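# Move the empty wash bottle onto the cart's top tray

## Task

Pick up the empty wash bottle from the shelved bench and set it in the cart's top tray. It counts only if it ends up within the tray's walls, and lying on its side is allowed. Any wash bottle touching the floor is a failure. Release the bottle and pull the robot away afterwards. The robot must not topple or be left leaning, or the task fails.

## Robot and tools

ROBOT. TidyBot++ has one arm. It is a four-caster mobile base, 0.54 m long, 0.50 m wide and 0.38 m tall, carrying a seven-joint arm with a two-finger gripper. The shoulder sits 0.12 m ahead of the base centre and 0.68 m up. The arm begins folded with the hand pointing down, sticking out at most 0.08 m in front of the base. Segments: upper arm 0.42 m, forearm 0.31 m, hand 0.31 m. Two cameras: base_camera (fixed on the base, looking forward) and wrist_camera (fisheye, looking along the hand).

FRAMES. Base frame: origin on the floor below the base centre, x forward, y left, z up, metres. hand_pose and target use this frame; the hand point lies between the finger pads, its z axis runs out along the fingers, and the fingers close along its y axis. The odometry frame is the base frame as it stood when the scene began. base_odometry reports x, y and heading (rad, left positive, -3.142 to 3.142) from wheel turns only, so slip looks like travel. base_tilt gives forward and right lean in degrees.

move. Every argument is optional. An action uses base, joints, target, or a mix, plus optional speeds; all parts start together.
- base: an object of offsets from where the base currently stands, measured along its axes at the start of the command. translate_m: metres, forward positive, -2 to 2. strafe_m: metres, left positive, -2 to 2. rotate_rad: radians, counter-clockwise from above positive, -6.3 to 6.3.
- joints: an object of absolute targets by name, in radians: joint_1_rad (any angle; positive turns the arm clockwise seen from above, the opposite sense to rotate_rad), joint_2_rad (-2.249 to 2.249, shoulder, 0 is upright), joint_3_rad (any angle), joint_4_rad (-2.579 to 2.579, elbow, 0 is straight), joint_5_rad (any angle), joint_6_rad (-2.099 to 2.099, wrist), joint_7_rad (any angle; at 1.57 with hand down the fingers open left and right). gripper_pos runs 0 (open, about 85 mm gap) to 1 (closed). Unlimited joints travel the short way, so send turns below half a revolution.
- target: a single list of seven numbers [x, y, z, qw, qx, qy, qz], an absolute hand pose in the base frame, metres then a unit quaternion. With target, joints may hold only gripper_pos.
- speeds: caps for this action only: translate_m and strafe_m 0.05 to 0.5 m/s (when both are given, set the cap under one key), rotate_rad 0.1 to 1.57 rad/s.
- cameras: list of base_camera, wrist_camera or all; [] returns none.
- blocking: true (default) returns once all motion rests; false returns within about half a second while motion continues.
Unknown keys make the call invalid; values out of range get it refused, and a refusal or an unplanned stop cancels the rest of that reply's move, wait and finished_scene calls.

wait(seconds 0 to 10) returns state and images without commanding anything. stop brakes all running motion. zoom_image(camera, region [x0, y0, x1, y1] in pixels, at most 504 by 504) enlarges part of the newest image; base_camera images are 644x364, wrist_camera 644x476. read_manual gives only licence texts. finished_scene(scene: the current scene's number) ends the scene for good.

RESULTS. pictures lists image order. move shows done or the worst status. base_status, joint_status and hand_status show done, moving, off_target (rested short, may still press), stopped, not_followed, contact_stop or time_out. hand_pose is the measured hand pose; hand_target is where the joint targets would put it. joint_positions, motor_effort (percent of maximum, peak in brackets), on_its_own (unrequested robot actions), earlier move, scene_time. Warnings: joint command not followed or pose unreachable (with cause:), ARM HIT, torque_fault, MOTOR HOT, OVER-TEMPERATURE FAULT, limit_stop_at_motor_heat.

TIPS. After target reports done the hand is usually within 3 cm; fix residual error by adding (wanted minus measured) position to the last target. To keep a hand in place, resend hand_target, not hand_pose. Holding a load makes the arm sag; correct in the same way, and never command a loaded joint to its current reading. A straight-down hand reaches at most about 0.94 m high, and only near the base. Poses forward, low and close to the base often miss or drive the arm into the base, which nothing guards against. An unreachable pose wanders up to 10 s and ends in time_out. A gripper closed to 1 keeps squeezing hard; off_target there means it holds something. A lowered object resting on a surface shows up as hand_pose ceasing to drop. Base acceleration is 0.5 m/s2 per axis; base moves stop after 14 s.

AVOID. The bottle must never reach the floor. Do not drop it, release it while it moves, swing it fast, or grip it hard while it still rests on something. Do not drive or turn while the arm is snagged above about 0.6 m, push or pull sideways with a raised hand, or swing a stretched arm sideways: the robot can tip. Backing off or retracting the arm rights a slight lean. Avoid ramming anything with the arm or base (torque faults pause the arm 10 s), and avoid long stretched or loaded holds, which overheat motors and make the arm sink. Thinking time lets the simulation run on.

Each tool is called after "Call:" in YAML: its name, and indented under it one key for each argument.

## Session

Call:
move:
  joints: {"joint_1_rad": 0.005, "joint_2_rad": -0.6, "joint_3_rad": 3.14, "joint_4_rad": -2.17, "joint_5_rad": 0.02, "joint_6_rad": -0.2, "joint_7_rad": 1.62}

Call:
move:
  base: {"rotate_rad": 1.57}

Scene clock: 1.93 s.
move: done
base_odometry: x=+0.000 y=+0.000 heading=+0.000
base_tilt: forward=+0.1 right=+0.2
base_status: not commanded
joint_positions: joint_1_rad=-0.008 joint_2_rad=-0.592 joint_3_rad=+3.162 joint_4_rad=-2.184 joint_5_rad=-0.021 joint_6_rad=-0.262 joint_7_rad=+1.598 gripper_pos=+0.000
joint_status: all done
motor_effort: joint_1_rad=+0(1) joint_2_rad=-1(5) joint_3_rad=+1(2) joint_4_rad=+21(22) joint_5_rad=+1(1) joint_6_rad=+9(9) joint_7_rad=-1(2)
hand_pose: x=+0.4977 y=-0.0035 z=+0.9370 quat_wxyz=(-0.002, +0.800, -0.003, +0.600) (m; base frame)
hand_target: x=+0.5009 y=-0.0010 z=+0.9677 quat_wxyz=(+0.025, +0.774, +0.024, +0.633) (m; base frame)
hand_status: not commanded
pictures: base_camera, wrist_camera

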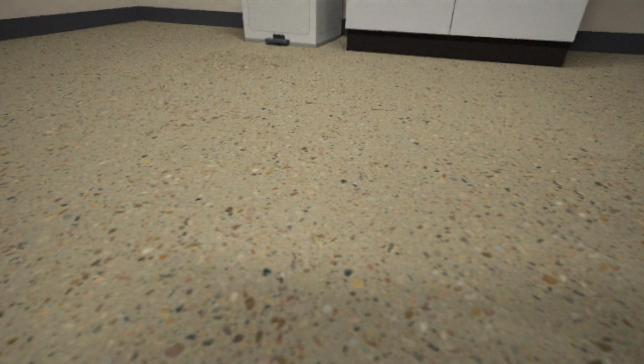

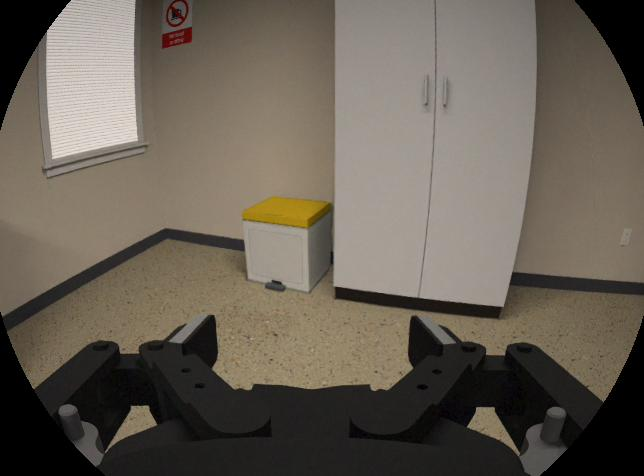

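Scene clock: 4.23 s.
move: done
base_odometry: x=+0.000 y=+0.000 heading=+1.570
base_tilt: forward=+0.1 right=+0.2
base_status: done
joint_positions: joint_1_rad=-0.003 joint_2_rad=-0.592 joint_3_rad=+3.154 joint_4_rad=-2.184 joint_5_rad=-0.020 joint_6_rad=-0.259 joint_7_rad=+1.598 gripper_pos=+0.000
joint_status: not commanded
motor_effort: joint_1_rad=-1(2) joint_2_rad=-2(3) joint_3_rad=+1(2) joint_4_rad=+21(22) joint_5_rad=+1(1) joint_6_rad=+9(9) joint_7_rad=-1(2)
hand_pose: x=+0.4979 y=-0.0016 z=+0.9380 quat_wxyz=(+0.000, +0.799, +0.000, +0.601) (m; base frame)
hand_target: x=+0.5009 y=-0.0010 z=+0.9677 quat_wxyz=(+0.025, +0.774, +0.024, +0.633) (m; base frame)
hand_status: not commanded
pictures: base_camera, wrist_camera

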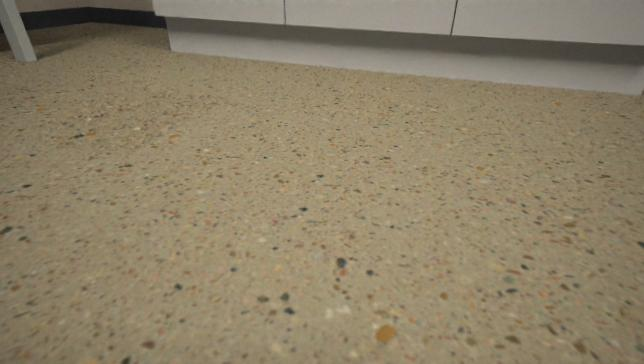

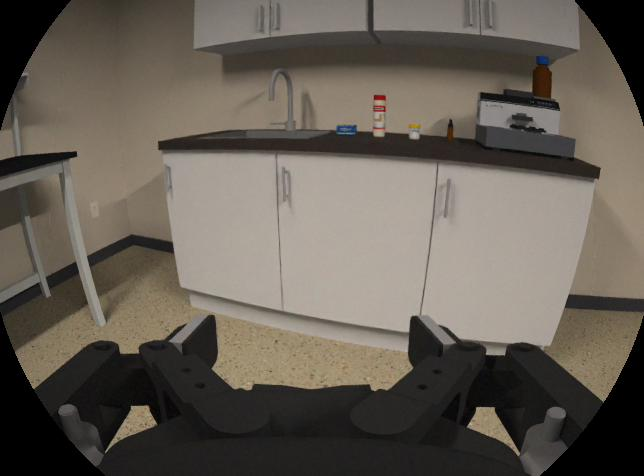

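Call:
move:
  base: {"rotate_rad": 1.4}

Call:
move:
  base: {"rotate_rad": 1.4}

Scene clock: 8.00 s.
move: done
base_odometry: x=+0.000 y=+0.000 heading=+2.969
base_tilt: forward=+0.1 right=+0.2
base_status: done
joint_positions: joint_1_rad=-0.002 joint_2_rad=-0.592 joint_3_rad=+3.151 joint_4_rad=-2.184 joint_5_rad=-0.020 joint_6_rad=-0.258 joint_7_rad=+1.598 gripper_pos=+0.000
joint_status: not commanded
motor_effort: joint_1_rad=+0(2) joint_2_rad=-1(3) joint_3_rad=+1(2) joint_4_rad=+21(22) joint_5_rad=+1(1) joint_6_rad=+9(9) joint_7_rad=-1(2)
hand_pose: x=+0.4979 y=-0.0010 z=+0.9380 quat_wxyz=(+0.000, +0.799, +0.000, +0.601) (m; base frame)
hand_target: x=+0.5009 y=-0.0010 z=+0.9677 quat_wxyz=(+0.025, +0.774, +0.024, +0.633) (m; base frame)
hand_status: not commanded
pictures: base_camera, wrist_camera

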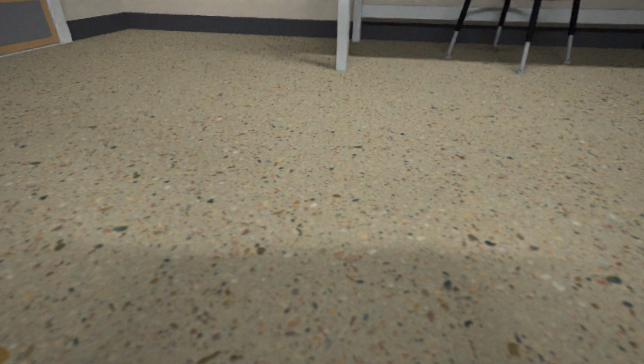

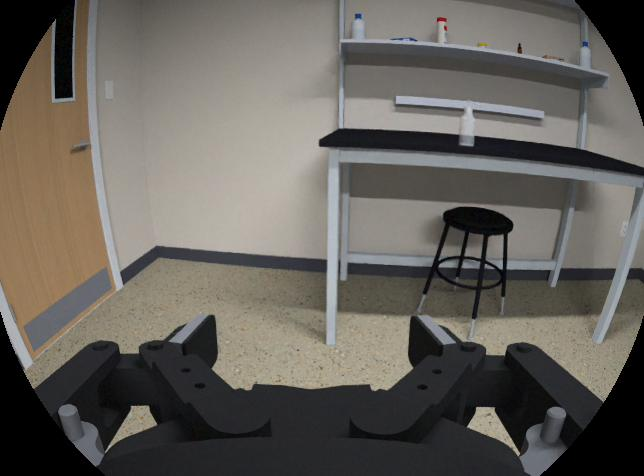

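Scene clock: 10.20 s.
move: done
base_odometry: x=+0.000 y=+0.000 heading=-1.915
base_tilt: forward=+0.1 right=+0.2
base_status: done
joint_positions: joint_1_rad=-0.001 joint_2_rad=-0.592 joint_3_rad=+3.150 joint_4_rad=-2.184 joint_5_rad=-0.019 joint_6_rad=-0.258 joint_7_rad=+1.598 gripper_pos=+0.000
joint_status: not commanded
motor_effort: joint_1_rad=+0(2) joint_2_rad=-1(3) joint_3_rad=+1(2) joint_4_rad=+22(22) joint_5_rad=+1(1) joint_6_rad=+9(9) joint_7_rad=-1(2)
hand_pose: x=+0.4979 y=-0.0006 z=+0.9381 quat_wxyz=(+0.001, +0.799, +0.001, +0.601) (m; base frame)
hand_target: x=+0.5009 y=-0.0010 z=+0.9677 quat_wxyz=(+0.025, +0.774, +0.024, +0.633) (m; base frame)
hand_status: not commanded
pictures: base_camera, wrist_camera

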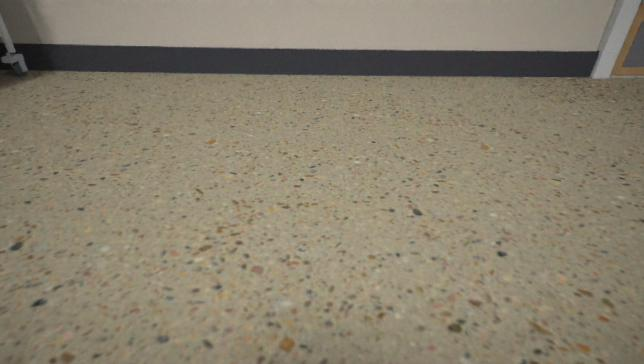

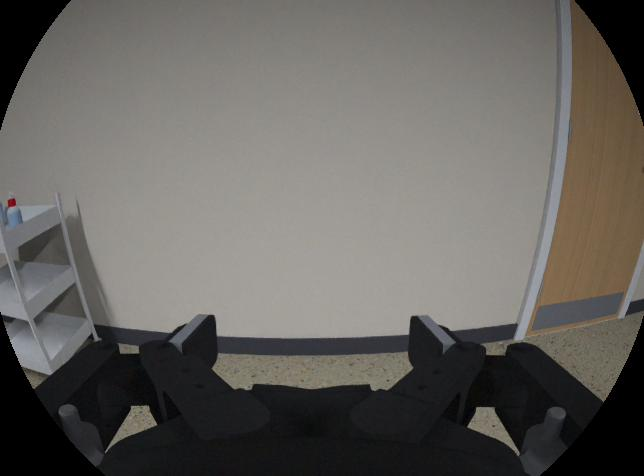

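Call:
move:
  base: {"rotate_rad": 0.7}

Scene clock: 16.27 s.
move: done
base_odometry: x=+0.000 y=+0.000 heading=-1.215
base_tilt: forward=+0.1 right=+0.3
base_status: done
joint_positions: joint_1_rad=+0.000 joint_2_rad=-0.592 joint_3_rad=+3.149 joint_4_rad=-2.184 joint_5_rad=-0.019 joint_6_rad=-0.258 joint_7_rad=+1.598 gripper_pos=+0.000
joint_status: not commanded
motor_effort: joint_1_rad=-1(2) joint_2_rad=-2(3) joint_3_rad=+1(3) joint_4_rad=+22(22) joint_5_rad=+1(1) joint_6_rad=+9(9) joint_7_rad=+0(2)
hand_pose: x=+0.4979 y=-0.0003 z=+0.9381 quat_wxyz=(+0.001, +0.799, +0.001, +0.601) (m; base frame)
hand_target: x=+0.5009 y=-0.0010 z=+0.9677 quat_wxyz=(+0.025, +0.774, +0.024, +0.633) (m; base frame)
hand_status: not commanded
pictures: base_camera, wrist_camera

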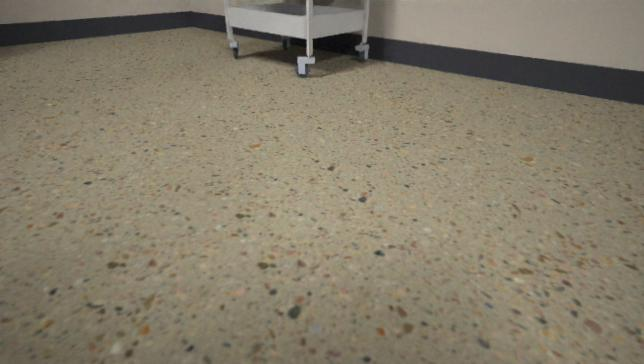

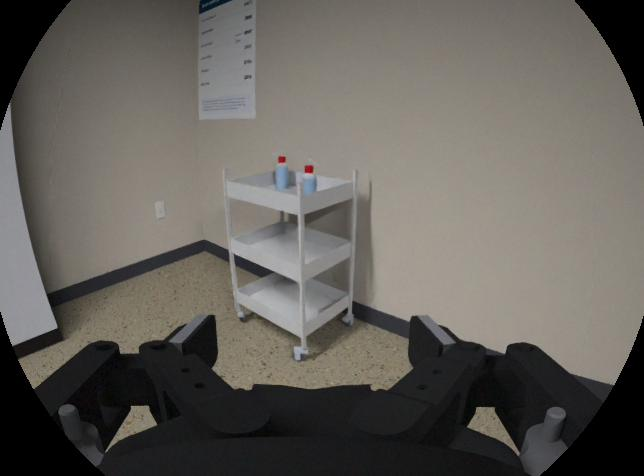

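Call:
move:
  base: {"translate_m": -0.9075, "strafe_m": -0.413, "rotate_rad": -2.259}
  cameras: ["wrist_camera"]

Call:
zoom_image:
  camera: "wrist_camera"
  region: [220, 40, 420, 240]

Scene clock: 33.37 s.
move: done
base_odometry: x=-0.703 y=+0.707 heading=+2.809
base_tilt: forward=+0.1 right=+0.2
base_status: done
joint_positions: joint_1_rad=+0.000 joint_2_rad=-0.593 joint_3_rad=+3.145 joint_4_rad=-2.184 joint_5_rad=-0.018 joint_6_rad=-0.256 joint_7_rad=+1.598 gripper_pos=+0.000
joint_status: not commanded
motor_effort: joint_1_rad=-1(2) joint_2_rad=-2(6) joint_3_rad=+1(3) joint_4_rad=+21(22) joint_5_rad=+1(1) joint_6_rad=+9(9) joint_7_rad=-1(2)
hand_pose: x=+0.4977 y=+0.0012 z=+0.9395 quat_wxyz=(+0.001, +0.798, +0.003, +0.603) (m; base frame)
hand_target: x=+0.5009 y=-0.0010 z=+0.9677 quat_wxyz=(+0.025, +0.774, +0.024, +0.633) (m; base frame)
hand_status: not commanded
pictures: wrist_camera

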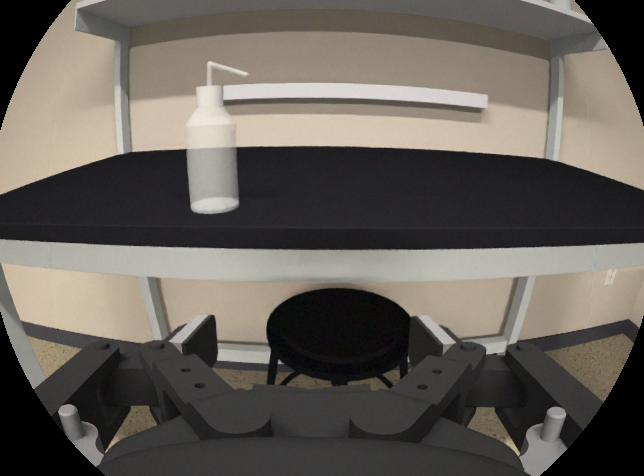

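Scaled by 2.520.

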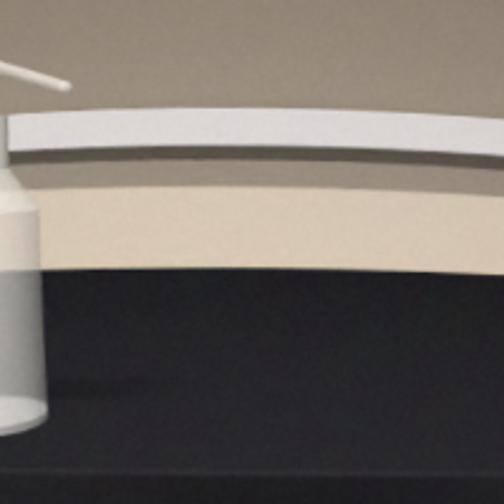

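Call:
move:
  base: {"translate_m": -0.22, "strafe_m": 0.118}
  joints: {"joint_1_rad": 0.005, "joint_2_rad": 0.155, "joint_3_rad": 3.14, "joint_4_rad": -1.593, "joint_5_rad": 0.02, "joint_6_rad": 0.13, "joint_7_rad": 1.61}
  cameras: ["wrist_camera"]

Scene clock: 44.73 s.
move: done
base_odometry: x=-0.534 y=+0.524 heading=+2.809
base_tilt: forward=+0.1 right=+0.2
base_status: done
joint_positions: joint_1_rad=+0.000 joint_2_rad=+0.152 joint_3_rad=+3.145 joint_4_rad=-1.614 joint_5_rad=-0.018 joint_6_rad=+0.067 joint_7_rad=+1.598 gripper_pos=+0.000
joint_status: all done
motor_effort: joint_1_rad=+0(2) joint_2_rad=-28(30) joint_3_rad=+1(3) joint_4_rad=+20(23) joint_5_rad=+1(2) joint_6_rad=+9(10) joint_7_rad=-2(2)
hand_pose: x=+0.7999 y=-0.0012 z=+0.9970 quat_wxyz=(+0.005, +0.751, +0.002, +0.660) (m; base frame)
hand_target: x=+0.8043 y=-0.0003 z=+1.0274 quat_wxyz=(+0.021, +0.723, +0.021, +0.690) (m; base frame)
hand_status: not commanded
pictures: wrist_camera

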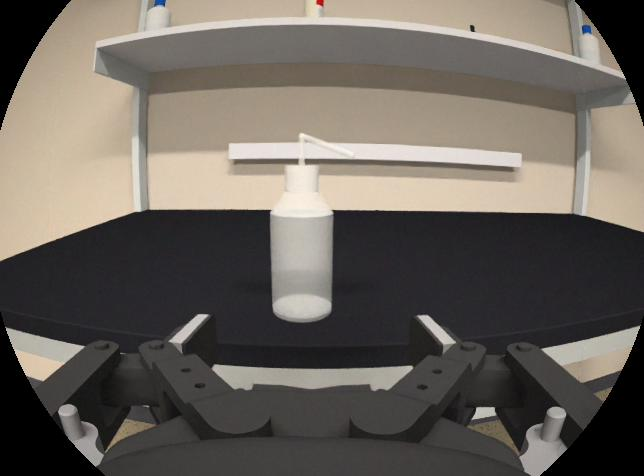

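Call:
move:
  base: {"translate_m": 0.15, "strafe_m": 0.0095}
  speeds: {"translate_m": 0.15}
  cameras: ["wrist_camera"]

Scene clock: 49.53 s.
move: done
base_odometry: x=-0.679 y=+0.564 heading=+2.809
base_tilt: forward=+0.1 right=+0.2
base_status: done
joint_positions: joint_1_rad=+0.001 joint_2_rad=+0.153 joint_3_rad=+3.145 joint_4_rad=-1.611 joint_5_rad=-0.018 joint_6_rad=+0.071 joint_7_rad=+1.598 gripper_pos=+0.000
joint_status: not commanded
motor_effort: joint_1_rad=-1(3) joint_2_rad=-28(30) joint_3_rad=+1(1) joint_4_rad=+21(22) joint_5_rad=+1(1) joint_6_rad=+9(9) joint_7_rad=-1(2)
hand_pose: x=+0.8006 y=-0.0015 z=+0.9997 quat_wxyz=(+0.005, +0.749, +0.002, +0.663) (m; base frame)
hand_target: x=+0.8043 y=-0.0003 z=+1.0274 quat_wxyz=(+0.021, +0.723, +0.021, +0.690) (m; base frame)
hand_status: not commanded
pictures: wrist_camera

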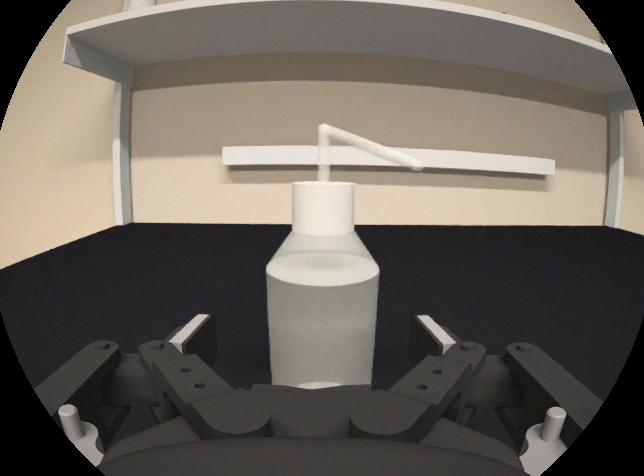

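Call:
move:
  base: {"translate_m": 0.02, "strafe_m": -0.0055}
  speeds: {"translate_m": 0.1}
  cameras: ["wrist_camera"]

Scene clock: 52.47 s.
move: done
base_odometry: x=-0.696 y=+0.575 heading=+2.809
base_tilt: forward=+0.1 right=+0.2
base_status: done
joint_positions: joint_1_rad=+0.001 joint_2_rad=+0.157 joint_3_rad=+3.145 joint_4_rad=-1.608 joint_5_rad=-0.018 joint_6_rad=+0.073 joint_7_rad=+1.598 gripper_pos=+0.000
joint_status: not commanded
motor_effort: joint_1_rad=-1(2) joint_2_rad=-27(30) joint_3_rad=+1(2) joint_4_rad=+21(22) joint_5_rad=+1(1) joint_6_rad=+9(9) joint_7_rad=-1(1)
hand_pose: x=+0.8023 y=-0.0017 z=+0.9990 quat_wxyz=(+0.005, +0.749, +0.001, +0.663) (m; base frame)
hand_target: x=+0.8043 y=-0.0003 z=+1.0274 quat_wxyz=(+0.021, +0.723, +0.021, +0.690) (m; base frame)
hand_status: not commanded
pictures: wrist_camera

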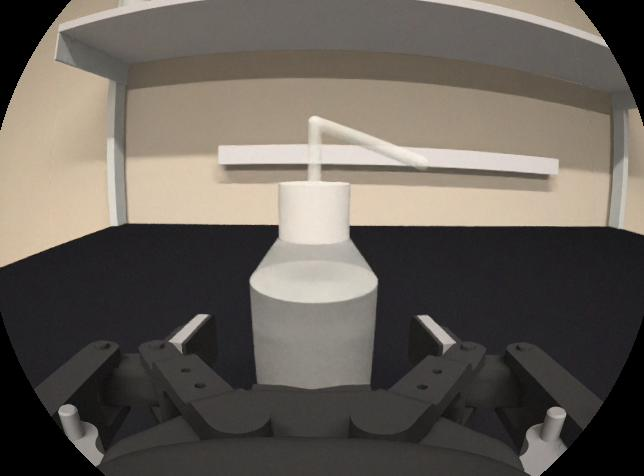

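Call:
move:
  base: {"translate_m": 0.019}
  speeds: {"translate_m": 0.1}
  cameras: []

Call:
move:
  joints: {"gripper_pos": 0.55}
  cameras: ["wrist_camera"]

Scene clock: 56.53 s.
move: done
base_odometry: x=-0.714 y=+0.582 heading=+2.809
base_tilt: forward=+0.1 right=+0.3
base_status: done
joint_positions: joint_1_rad=+0.001 joint_2_rad=+0.158 joint_3_rad=+3.145 joint_4_rad=-1.607 joint_5_rad=-0.018 joint_6_rad=+0.074 joint_7_rad=+1.598 gripper_pos=+0.000
joint_status: not commanded
motor_effort: joint_1_rad=+0(2) joint_2_rad=-28(31) joint_3_rad=+0(2) joint_4_rad=+21(22) joint_5_rad=+1(1) joint_6_rad=+9(9) joint_7_rad=-1(2)
hand_pose: x=+0.8027 y=-0.0017 z=+0.9996 quat_wxyz=(+0.005, +0.748, +0.001, +0.663) (m; base frame)
hand_target: x=+0.8043 y=-0.0003 z=+1.0274 quat_wxyz=(+0.021, +0.723, +0.021, +0.690) (m; base frame)
hand_status: not commanded
pictures: none
No camera images: "cameras" was empty.

Scene clock: 57.37 s.
move: off_target
base_odometry: x=-0.714 y=+0.582 heading=+2.809
base_tilt: forward=+0.1 right=+0.2
base_status: not commanded
joint_positions: joint_1_rad=+0.001 joint_2_rad=+0.158 joint_3_rad=+3.145 joint_4_rad=-1.607 joint_5_rad=-0.018 joint_6_rad=+0.074 joint_7_rad=+1.598 gripper_pos=+0.380
joint_status: gripper_pos off_target (ended at +0.380, target +0.550)
motor_effort: joint_1_rad=-1(1) joint_2_rad=-29(29) joint_3_rad=+1(1) joint_4_rad=+21(22) joint_5_rad=+1(1) joint_6_rad=+9(9) joint_7_rad=-1(1)
hand_pose: x=+0.8027 y=-0.0018 z=+0.9998 quat_wxyz=(+0.005, +0.748, +0.001, +0.664) (m; base frame)
hand_target: x=+0.8043 y=-0.0003 z=+1.0274 quat_wxyz=(+0.021, +0.723, +0.021, +0.690) (m; base frame)
hand_status: not commanded
pictures: wrist_camera

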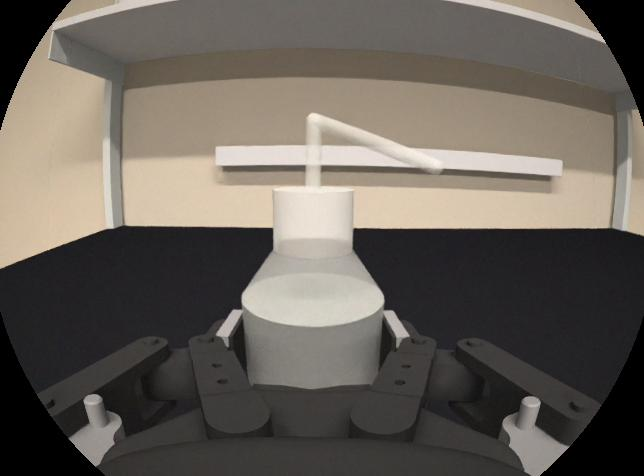

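Call:
move:
  joints: {"joint_2_rad": 0.04}
  cameras: ["wrist_camera"]

Call:
move:
  base: {"translate_m": -0.5}
  speeds: {"translate_m": 0.35}
  cameras: []

Call:
move:
  base: {"translate_m": -1.653, "strafe_m": 0.474, "rotate_rad": 1.494}
  speeds: {"rotate_rad": 0.6}
  joints: {"joint_2_rad": -0.35, "joint_4_rad": -1.6, "joint_6_rad": -1.0}

Scene clock: 68.93 s.
move: done
base_odometry: x=-0.714 y=+0.582 heading=+2.809
base_tilt: forward=+0.1 right=+0.2
base_status: not commanded
joint_positions: joint_1_rad=+0.001 joint_2_rad=+0.037 joint_3_rad=+3.145 joint_4_rad=-1.604 joint_5_rad=-0.018 joint_6_rad=+0.077 joint_7_rad=+1.598 gripper_pos=+0.380
joint_status: all done
motor_effort: joint_1_rad=+0(2) joint_2_rad=-24(31) joint_3_rad=+0(1) joint_4_rad=+21(23) joint_5_rad=+1(1) joint_6_rad=+9(10) joint_7_rad=+0(2)
hand_pose: x=+0.7597 y=-0.0017 z=+1.0822 quat_wxyz=(+0.005, +0.705, +0.001, +0.709) (m; base frame)
hand_target: x=+0.7601 y=-0.0001 z=+1.1038 quat_wxyz=(+0.022, +0.682, +0.020, +0.730) (m; base frame)
hand_status: not commanded
pictures: wrist_camera

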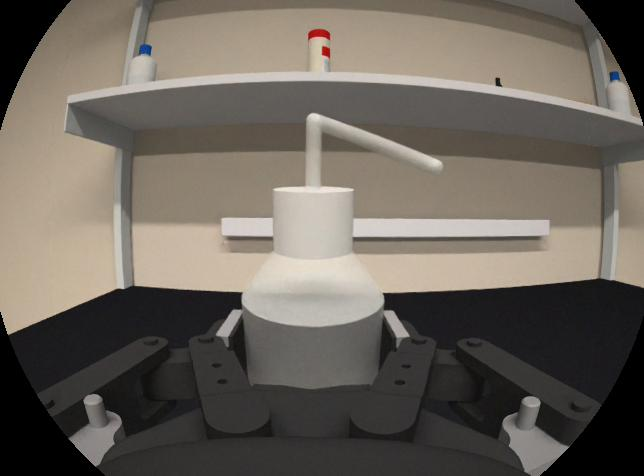

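Scene clock: 71.47 s.
move: done
base_odometry: x=-0.241 y=+0.418 heading=+2.809
base_tilt: forward=+0.2 right=+0.2
base_status: done
joint_positions: joint_1_rad=+0.002 joint_2_rad=+0.039 joint_3_rad=+3.145 joint_4_rad=-1.604 joint_5_rad=-0.018 joint_6_rad=+0.077 joint_7_rad=+1.598 gripper_pos=+0.380
joint_status: not commanded
motor_effort: joint_1_rad=-1(2) joint_2_rad=-24(28) joint_3_rad=+1(2) joint_4_rad=+22(23) joint_5_rad=+1(1) joint_6_rad=+9(10) joint_7_rad=-1(2)
hand_pose: x=+0.7601 y=-0.0021 z=+1.0815 quat_wxyz=(+0.005, +0.705, +0.001, +0.709) (m; base frame)
hand_target: x=+0.7601 y=-0.0001 z=+1.1038 quat_wxyz=(+0.022, +0.682, +0.020, +0.730) (m; base frame)
hand_status: not commanded
pictures: none
No camera images: "cameras" was empty.

Scene clock: 76.00 s.
move: done
base_odometry: x=+1.166 y=-0.569 heading=-1.980
base_tilt: forward=+0.1 right=+0.2
base_status: done
joint_positions: joint_1_rad=+0.007 joint_2_rad=-0.349 joint_3_rad=+3.145 joint_4_rad=-1.604 joint_5_rad=-0.017 joint_6_rad=-0.956 joint_7_rad=+1.598 gripper_pos=+0.380
joint_status: all done
motor_effort: joint_1_rad=-1(4) joint_2_rad=-9(29) joint_3_rad=+1(3) joint_4_rad=+20(23) joint_5_rad=+1(1) joint_6_rad=+8(10) joint_7_rad=-1(2)
hand_pose: x=+0.5237 y=+0.0013 z=+0.9891 quat_wxyz=(-0.001, +0.894, +0.006, +0.449) (m; base frame)
hand_target: x=+0.5152 y=-0.0051 z=+0.9807 quat_wxyz=(+0.019, +0.902, +0.017, +0.431) (m; base frame)
hand_status: not commanded
pictures: base_camera, wrist_camera

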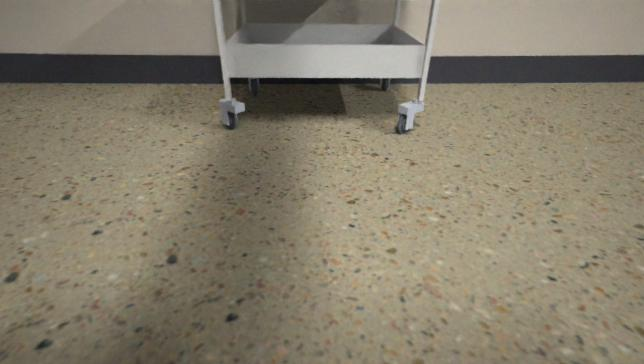

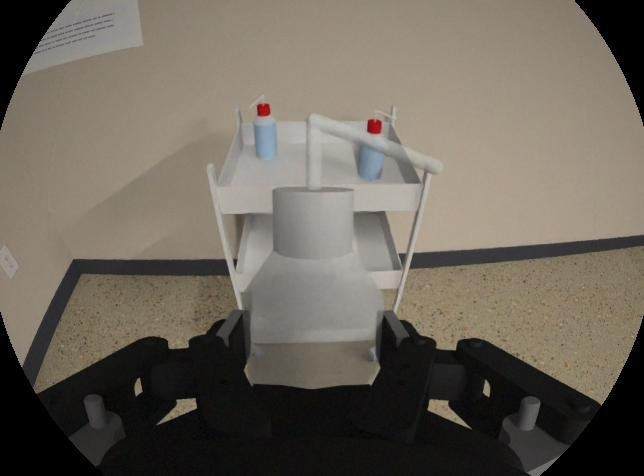

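Call:
move:
  joints: {"joint_2_rad": 0.42, "joint_4_rad": -0.73, "joint_6_rad": -2.0}
  cameras: []

Call:
move:
  base: {"translate_m": 0.5, "strafe_m": 0.03}
  speeds: {"translate_m": 0.25}
  cameras: ["wrist_camera"]

Scene clock: 85.27 s.
move: done
base_odometry: x=+1.166 y=-0.569 heading=-1.980
base_tilt: forward=+0.1 right=+0.2
base_status: not commanded
joint_positions: joint_1_rad=+0.007 joint_2_rad=+0.410 joint_3_rad=+3.145 joint_4_rad=-0.753 joint_5_rad=-0.017 joint_6_rad=-1.946 joint_7_rad=+1.598 gripper_pos=+0.380
joint_status: all done
motor_effort: joint_1_rad=+0(1) joint_2_rad=-31(33) joint_3_rad=+0(1) joint_4_rad=+16(21) joint_5_rad=+1(1) joint_6_rad=+1(9) joint_7_rad=-1(2)
hand_pose: x=+0.5856 y=+0.0019 z=+0.8814 quat_wxyz=(-0.007, +1.000, +0.012, +0.017) (m; base frame)
hand_target: x=+0.5748 y=-0.0061 z=+0.8832 quat_wxyz=(+0.009, +1.000, +0.014, -0.004) (m; base frame)
hand_status: not commanded
pictures: none
No camera images: "cameras" was empty.

Scene clock: 88.13 s.
move: done
base_odometry: x=+0.995 y=-1.040 heading=-1.979
base_tilt: forward=+0.1 right=+0.2
base_status: done
joint_positions: joint_1_rad=+0.007 joint_2_rad=+0.418 joint_3_rad=+3.145 joint_4_rad=-0.751 joint_5_rad=-0.017 joint_6_rad=-1.952 joint_7_rad=+1.598 gripper_pos=+0.380
joint_status: not commanded
motor_effort: joint_1_rad=-1(2) joint_2_rad=-31(34) joint_3_rad=+0(1) joint_4_rad=+16(16) joint_5_rad=+0(1) joint_6_rad=+0(1) joint_7_rad=-1(2)
hand_pose: x=+0.5854 y=+0.0018 z=+0.8781 quat_wxyz=(-0.007, +1.000, +0.012, +0.010) (m; base frame)
hand_target: x=+0.5748 y=-0.0061 z=+0.8832 quat_wxyz=(+0.009, +1.000, +0.014, -0.004) (m; base frame)
hand_status: not commanded
pictures: wrist_camera

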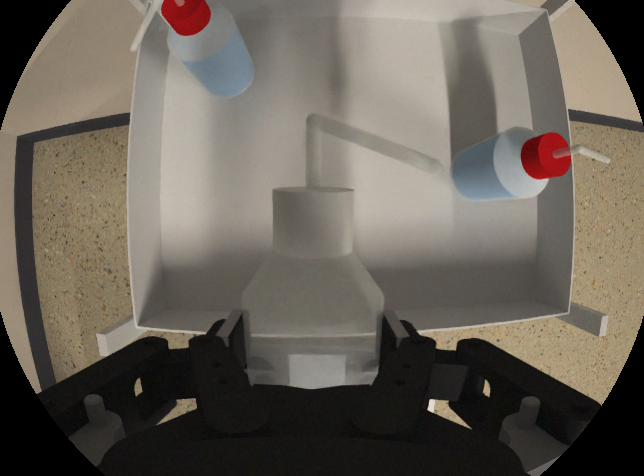

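Call:
move:
  base: {"translate_m": 0.067}
  speeds: {"translate_m": 0.2}
  cameras: []

Call:
move:
  joints: {"joint_2_rad": 0.365, "joint_4_rad": -1.19, "joint_6_rad": -1.50}
  cameras: ["wrist_camera"]

Scene clock: 91.70 s.
move: done
base_odometry: x=+0.969 y=-1.102 heading=-1.979
base_tilt: forward=+0.1 right=+0.2
base_status: done
joint_positions: joint_1_rad=+0.007 joint_2_rad=+0.423 joint_3_rad=+3.145 joint_4_rad=-0.750 joint_5_rad=-0.017 joint_6_rad=-1.955 joint_7_rad=+1.598 gripper_pos=+0.380
joint_status: not commanded
motor_effort: joint_1_rad=+0(2) joint_2_rad=-32(35) joint_3_rad=+0(1) joint_4_rad=+15(16) joint_5_rad=+1(1) joint_6_rad=+0(1) joint_7_rad=-1(2)
hand_pose: x=+0.5859 y=+0.0018 z=+0.8758 quat_wxyz=(-0.007, +1.000, +0.012, +0.007) (m; base frame)
hand_target: x=+0.5748 y=-0.0061 z=+0.8832 quat_wxyz=(+0.009, +1.000, +0.014, -0.004) (m; base frame)
hand_status: not commanded
pictures: none
No camera images: "cameras" was empty.

Scene clock: 93.67 s.
move: done
base_odometry: x=+0.969 y=-1.102 heading=-1.979
base_tilt: forward=+0.1 right=+0.2
base_status: not commanded
joint_positions: joint_1_rad=+0.007 joint_2_rad=+0.379 joint_3_rad=+3.145 joint_4_rad=-1.162 joint_5_rad=-0.017 joint_6_rad=-1.555 joint_7_rad=+1.598 gripper_pos=+0.380
joint_status: all done
motor_effort: joint_1_rad=+0(1) joint_2_rad=-32(33) joint_3_rad=+0(1) joint_4_rad=+17(18) joint_5_rad=+0(1) joint_6_rad=+1(2) joint_7_rad=-1(2)
hand_pose: x=+0.6031 y=+0.0019 z=+0.7710 quat_wxyz=(-0.008, +1.000, +0.008, +0.023) (m; base frame)
hand_target: x=+0.6104 y=-0.0067 z=+0.7697 quat_wxyz=(+0.011, +0.999, +0.018, +0.043) (m; base frame)
hand_status: not commanded
pictures: wrist_camera

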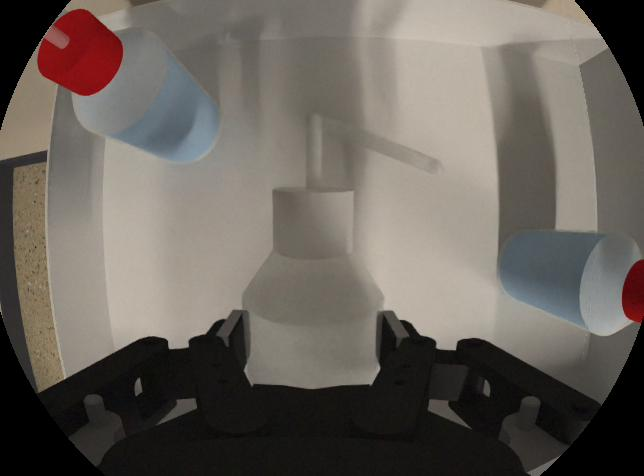

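Call:
move:
  joints: {"joint_2_rad": 0.349, "joint_4_rad": -1.34, "joint_6_rad": -1.365}
  cameras: []

Call:
move:
  joints: {"joint_2_rad": 0.345, "joint_4_rad": -1.375, "joint_6_rad": -1.335}
  cameras: []

Call:
move:
  joints: {"joint_2_rad": 0.343, "joint_4_rad": -1.395, "joint_6_rad": -1.317}
  cameras: []

Call:
move:
  joints: {"joint_2_rad": 0.341, "joint_4_rad": -1.415, "joint_6_rad": -1.299}
  cameras: ["wrist_camera"]

Scene clock: 97.83 s.
move: done
base_odometry: x=+0.969 y=-1.102 heading=-1.979
base_tilt: forward=+0.1 right=+0.2
base_status: not commanded
joint_positions: joint_1_rad=+0.007 joint_2_rad=+0.363 joint_3_rad=+3.145 joint_4_rad=-1.314 joint_5_rad=-0.017 joint_6_rad=-1.421 joint_7_rad=+1.598 gripper_pos=+0.380
joint_status: all done
motor_effort: joint_1_rad=-1(1) joint_2_rad=-30(33) joint_3_rad=+0(1) joint_4_rad=+17(19) joint_5_rad=+1(1) joint_6_rad=+1(2) joint_7_rad=-1(2)
hand_pose: x=+0.5947 y=+0.0018 z=+0.7310 quat_wxyz=(-0.008, +1.000, +0.007, +0.022) (m; base frame)
hand_target: x=+0.6022 y=-0.0065 z=+0.7301 quat_wxyz=(+0.011, +0.999, +0.019, +0.044) (m; base frame)
hand_status: not commanded
pictures: none
No camera images: "cameras" was empty.

Scene clock: 98.53 s.
move: done
base_odometry: x=+0.969 y=-1.102 heading=-1.979
base_tilt: forward=+0.1 right=+0.2
base_status: not commanded
joint_positions: joint_1_rad=+0.007 joint_2_rad=+0.358 joint_3_rad=+3.145 joint_4_rad=-1.351 joint_5_rad=-0.017 joint_6_rad=-1.387 joint_7_rad=+1.598 gripper_pos=+0.380
joint_status: all done
motor_effort: joint_1_rad=+0(1) joint_2_rad=-30(32) joint_3_rad=+0(1) joint_4_rad=+16(18) joint_5_rad=+0(1) joint_6_rad=+1(2) joint_7_rad=-2(2)
hand_pose: x=+0.5922 y=+0.0018 z=+0.7219 quat_wxyz=(-0.007, +1.000, +0.007, +0.023) (m; base frame)
hand_target: x=+0.5991 y=-0.0064 z=+0.7210 quat_wxyz=(+0.010, +0.999, +0.020, +0.043) (m; base frame)
hand_status: not commanded
pictures: none
No camera images: "cameras" was empty.

Scene clock: 99.13 s.
move: done
base_odometry: x=+0.969 y=-1.102 heading=-1.979
base_tilt: forward=+0.1 right=+0.2
base_status: not commanded
joint_positions: joint_1_rad=+0.007 joint_2_rad=+0.355 joint_3_rad=+3.145 joint_4_rad=-1.370 joint_5_rad=-0.017 joint_6_rad=-1.368 joint_7_rad=+1.598 gripper_pos=+0.380
joint_status: all done
motor_effort: joint_1_rad=-1(1) joint_2_rad=-30(32) joint_3_rad=+0(1) joint_4_rad=+17(18) joint_5_rad=+0(1) joint_6_rad=+1(2) joint_7_rad=-2(2)
hand_pose: x=+0.5911 y=+0.0018 z=+0.7172 quat_wxyz=(-0.007, +1.000, +0.007, +0.025) (m; base frame)
hand_target: x=+0.5974 y=-0.0064 z=+0.7157 quat_wxyz=(+0.010, +0.999, +0.020, +0.043) (m; base frame)
hand_status: not commanded
pictures: none
No camera images: "cameras" was empty.

Scene clock: 99.97 s.
move: done
base_odometry: x=+0.969 y=-1.102 heading=-1.979
base_tilt: forward=+0.1 right=+0.2
base_status: not commanded
joint_positions: joint_1_rad=+0.007 joint_2_rad=+0.345 joint_3_rad=+3.145 joint_4_rad=-1.384 joint_5_rad=-0.017 joint_6_rad=-1.351 joint_7_rad=+1.598 gripper_pos=+0.380
joint_status: all done
motor_effort: joint_1_rad=-1(1) joint_2_rad=-29(30) joint_3_rad=+0(1) joint_4_rad=+16(17) joint_5_rad=+1(1) joint_6_rad=+1(2) joint_7_rad=+0(2)
hand_pose: x=+0.5909 y=+0.0018 z=+0.7174 quat_wxyz=(-0.007, +0.999, +0.007, +0.031) (m; base frame)
hand_target: x=+0.5956 y=-0.0063 z=+0.7104 quat_wxyz=(+0.010, +0.999, +0.020, +0.043) (m; base frame)
hand_status: not commanded
pictures: wrist_camera

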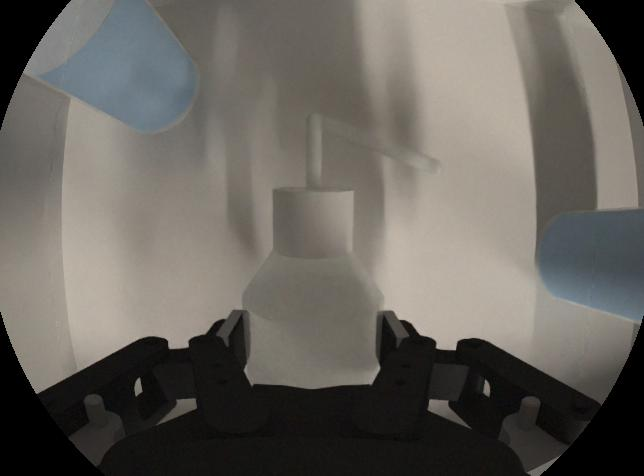

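Call:
move:
  joints: {"joint_2_rad": 0.342, "joint_4_rad": -1.405, "joint_6_rad": -1.309}
  cameras: []

Call:
move:
  joints: {"gripper_pos": 0.34}
  cameras: []

Call:
move:
  joints: {"gripper_pos": 0.1}
  cameras: ["wrist_camera"]

Call:
move:
  joints: {"joint_2_rad": 0.362, "joint_4_rad": -1.21, "joint_6_rad": -1.52}
  cameras: []

Call:
move:
  joints: {"joint_2_rad": 0.42, "joint_4_rad": -0.75, "joint_6_rad": -1.98}
  cameras: ["wrist_camera"]

Scene clock: 104.43 s.
move: done
base_odometry: x=+0.969 y=-1.102 heading=-1.979
base_tilt: forward=+0.1 right=+0.2
base_status: not commanded
joint_positions: joint_1_rad=+0.007 joint_2_rad=+0.345 joint_3_rad=+3.145 joint_4_rad=-1.384 joint_5_rad=-0.017 joint_6_rad=-1.351 joint_7_rad=+1.598 gripper_pos=+0.380
joint_status: all done
motor_effort: joint_1_rad=+0(1) joint_2_rad=-29(29) joint_3_rad=+1(1) joint_4_rad=+17(17) joint_5_rad=+1(1) joint_6_rad=+1(2) joint_7_rad=-1(1)
hand_pose: x=+0.5909 y=+0.0018 z=+0.7174 quat_wxyz=(-0.007, +0.999, +0.007, +0.031) (m; base frame)
hand_target: x=+0.5962 y=-0.0064 z=+0.7130 quat_wxyz=(+0.010, +0.999, +0.020, +0.043) (m; base frame)
hand_status: not commanded
pictures: none
No camera images: "cameras" was empty.

Scene clock: 105.07 s.
move: done
base_odometry: x=+0.969 y=-1.102 heading=-1.979
base_tilt: forward=+0.2 right=+0.2
base_status: not commanded
joint_positions: joint_1_rad=+0.007 joint_2_rad=+0.345 joint_3_rad=+3.145 joint_4_rad=-1.384 joint_5_rad=-0.017 joint_6_rad=-1.351 joint_7_rad=+1.598 gripper_pos=+0.339
joint_status: all done
motor_effort: joint_1_rad=+0(1) joint_2_rad=-30(30) joint_3_rad=+0(1) joint_4_rad=+17(17) joint_5_rad=+0(1) joint_6_rad=+1(2) joint_7_rad=-1(1)
hand_pose: x=+0.5909 y=+0.0018 z=+0.7174 quat_wxyz=(-0.007, +0.999, +0.007, +0.031) (m; base frame)
hand_target: x=+0.5962 y=-0.0064 z=+0.7130 quat_wxyz=(+0.010, +0.999, +0.020, +0.043) (m; base frame)
hand_status: not commanded
pictures: none
No camera images: "cameras" was empty.

Scene clock: 105.73 s.
move: done
base_odometry: x=+0.969 y=-1.102 heading=-1.979
base_tilt: forward=+0.1 right=+0.2
base_status: not commanded
joint_positions: joint_1_rad=+0.007 joint_2_rad=+0.345 joint_3_rad=+3.145 joint_4_rad=-1.384 joint_5_rad=-0.017 joint_6_rad=-1.351 joint_7_rad=+1.598 gripper_pos=+0.100
joint_status: all done
motor_effort: joint_1_rad=-1(1) joint_2_rad=-30(31) joint_3_rad=+0(1) joint_4_rad=+16(17) joint_5_rad=+1(1) joint_6_rad=+1(1) joint_7_rad=-1(2)
hand_pose: x=+0.5909 y=+0.0018 z=+0.7174 quat_wxyz=(-0.007, +0.999, +0.007, +0.031) (m; base frame)
hand_target: x=+0.5962 y=-0.0064 z=+0.7130 quat_wxyz=(+0.010, +0.999, +0.020, +0.043) (m; base frame)
hand_status: not commanded
pictures: wrist_camera

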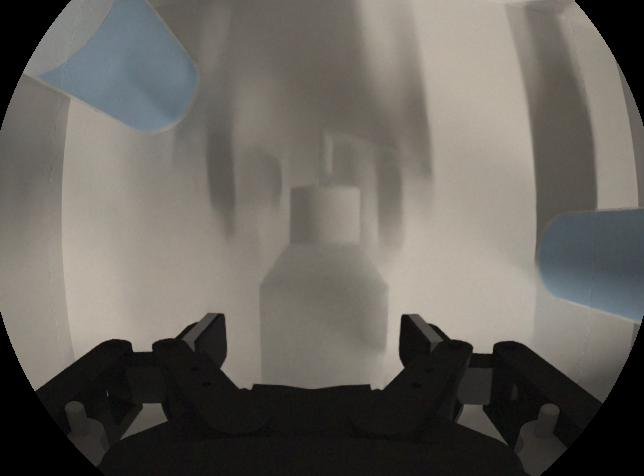

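Scene clock: 106.90 s.
move: done
base_odometry: x=+0.969 y=-1.102 heading=-1.979
base_tilt: forward=+0.2 right=+0.2
base_status: not commanded
joint_positions: joint_1_rad=+0.007 joint_2_rad=+0.346 joint_3_rad=+3.145 joint_4_rad=-1.228 joint_5_rad=-0.017 joint_6_rad=-1.467 joint_7_rad=+1.598 gripper_pos=+0.100
joint_status: all done
motor_effort: joint_1_rad=-1(1) joint_2_rad=-29(31) joint_3_rad=+0(1) joint_4_rad=+16(18) joint_5_rad=+0(1) joint_6_rad=+1(2) joint_7_rad=-1(2)
hand_pose: x=+0.6072 y=+0.0018 z=+0.7671 quat_wxyz=(-0.007, +0.999, +0.008, +0.050) (m; base frame)
hand_target: x=+0.5978 y=-0.0066 z=+0.7641 quat_wxyz=(+0.010, +0.999, +0.018, +0.025) (m; base frame)
hand_status: not commanded
pictures: none
No camera images: "cameras" was empty.

Scene clock: 108.87 s.
move: done
base_odometry: x=+0.969 y=-1.102 heading=-1.979
base_tilt: forward=+0.1 right=+0.2
base_status: not commanded
joint_positions: joint_1_rad=+0.007 joint_2_rad=+0.401 joint_3_rad=+3.145 joint_4_rad=-0.771 joint_5_rad=-0.017 joint_6_rad=-1.926 joint_7_rad=+1.598 gripper_pos=+0.100
joint_status: all done
motor_effort: joint_1_rad=-1(1) joint_2_rad=-31(32) joint_3_rad=+0(1) joint_4_rad=+15(18) joint_5_rad=+1(1) joint_6_rad=+1(3) joint_7_rad=-1(2)
hand_pose: x=+0.5868 y=+0.0018 z=+0.8803 quat_wxyz=(-0.007, +1.000, +0.012, +0.022) (m; base frame)
hand_target: x=+0.5773 y=-0.0061 z=+0.8774 quat_wxyz=(+0.009, +1.000, +0.014, -0.004) (m; base frame)
hand_status: not commanded
pictures: wrist_camera

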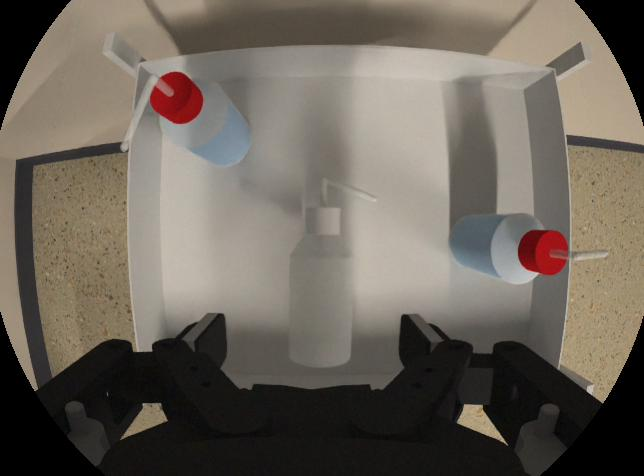

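Call:
move:
  base: {"translate_m": -0.4}
  cameras: ["wrist_camera"]

Call:
finished_scene:
  scene: 3

Scene clock: 112.80 s.
move: done
base_odometry: x=+1.127 y=-0.735 heading=-1.979
base_tilt: forward=+0.1 right=+0.2
base_status: done
joint_positions: joint_1_rad=+0.007 joint_2_rad=+0.410 joint_3_rad=+3.145 joint_4_rad=-0.767 joint_5_rad=-0.016 joint_6_rad=-1.937 joint_7_rad=+1.598 gripper_pos=+0.100
joint_status: not commanded
motor_effort: joint_1_rad=+0(3) joint_2_rad=-30(35) joint_3_rad=+0(1) joint_4_rad=+15(17) joint_5_rad=+0(1) joint_6_rad=+1(1) joint_7_rad=+0(2)
hand_pose: x=+0.5855 y=+0.0016 z=+0.8770 quat_wxyz=(-0.007, +1.000, +0.012, +0.014) (m; base frame)
hand_target: x=+0.5773 y=-0.0061 z=+0.8774 quat_wxyz=(+0.009, +1.000, +0.014, -0.004) (m; base frame)
hand_status: not commanded
pictures: wrist_camera

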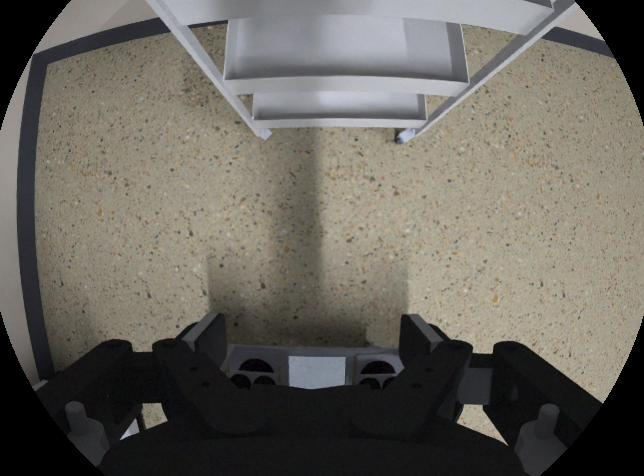

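The scene is finished: the task was done.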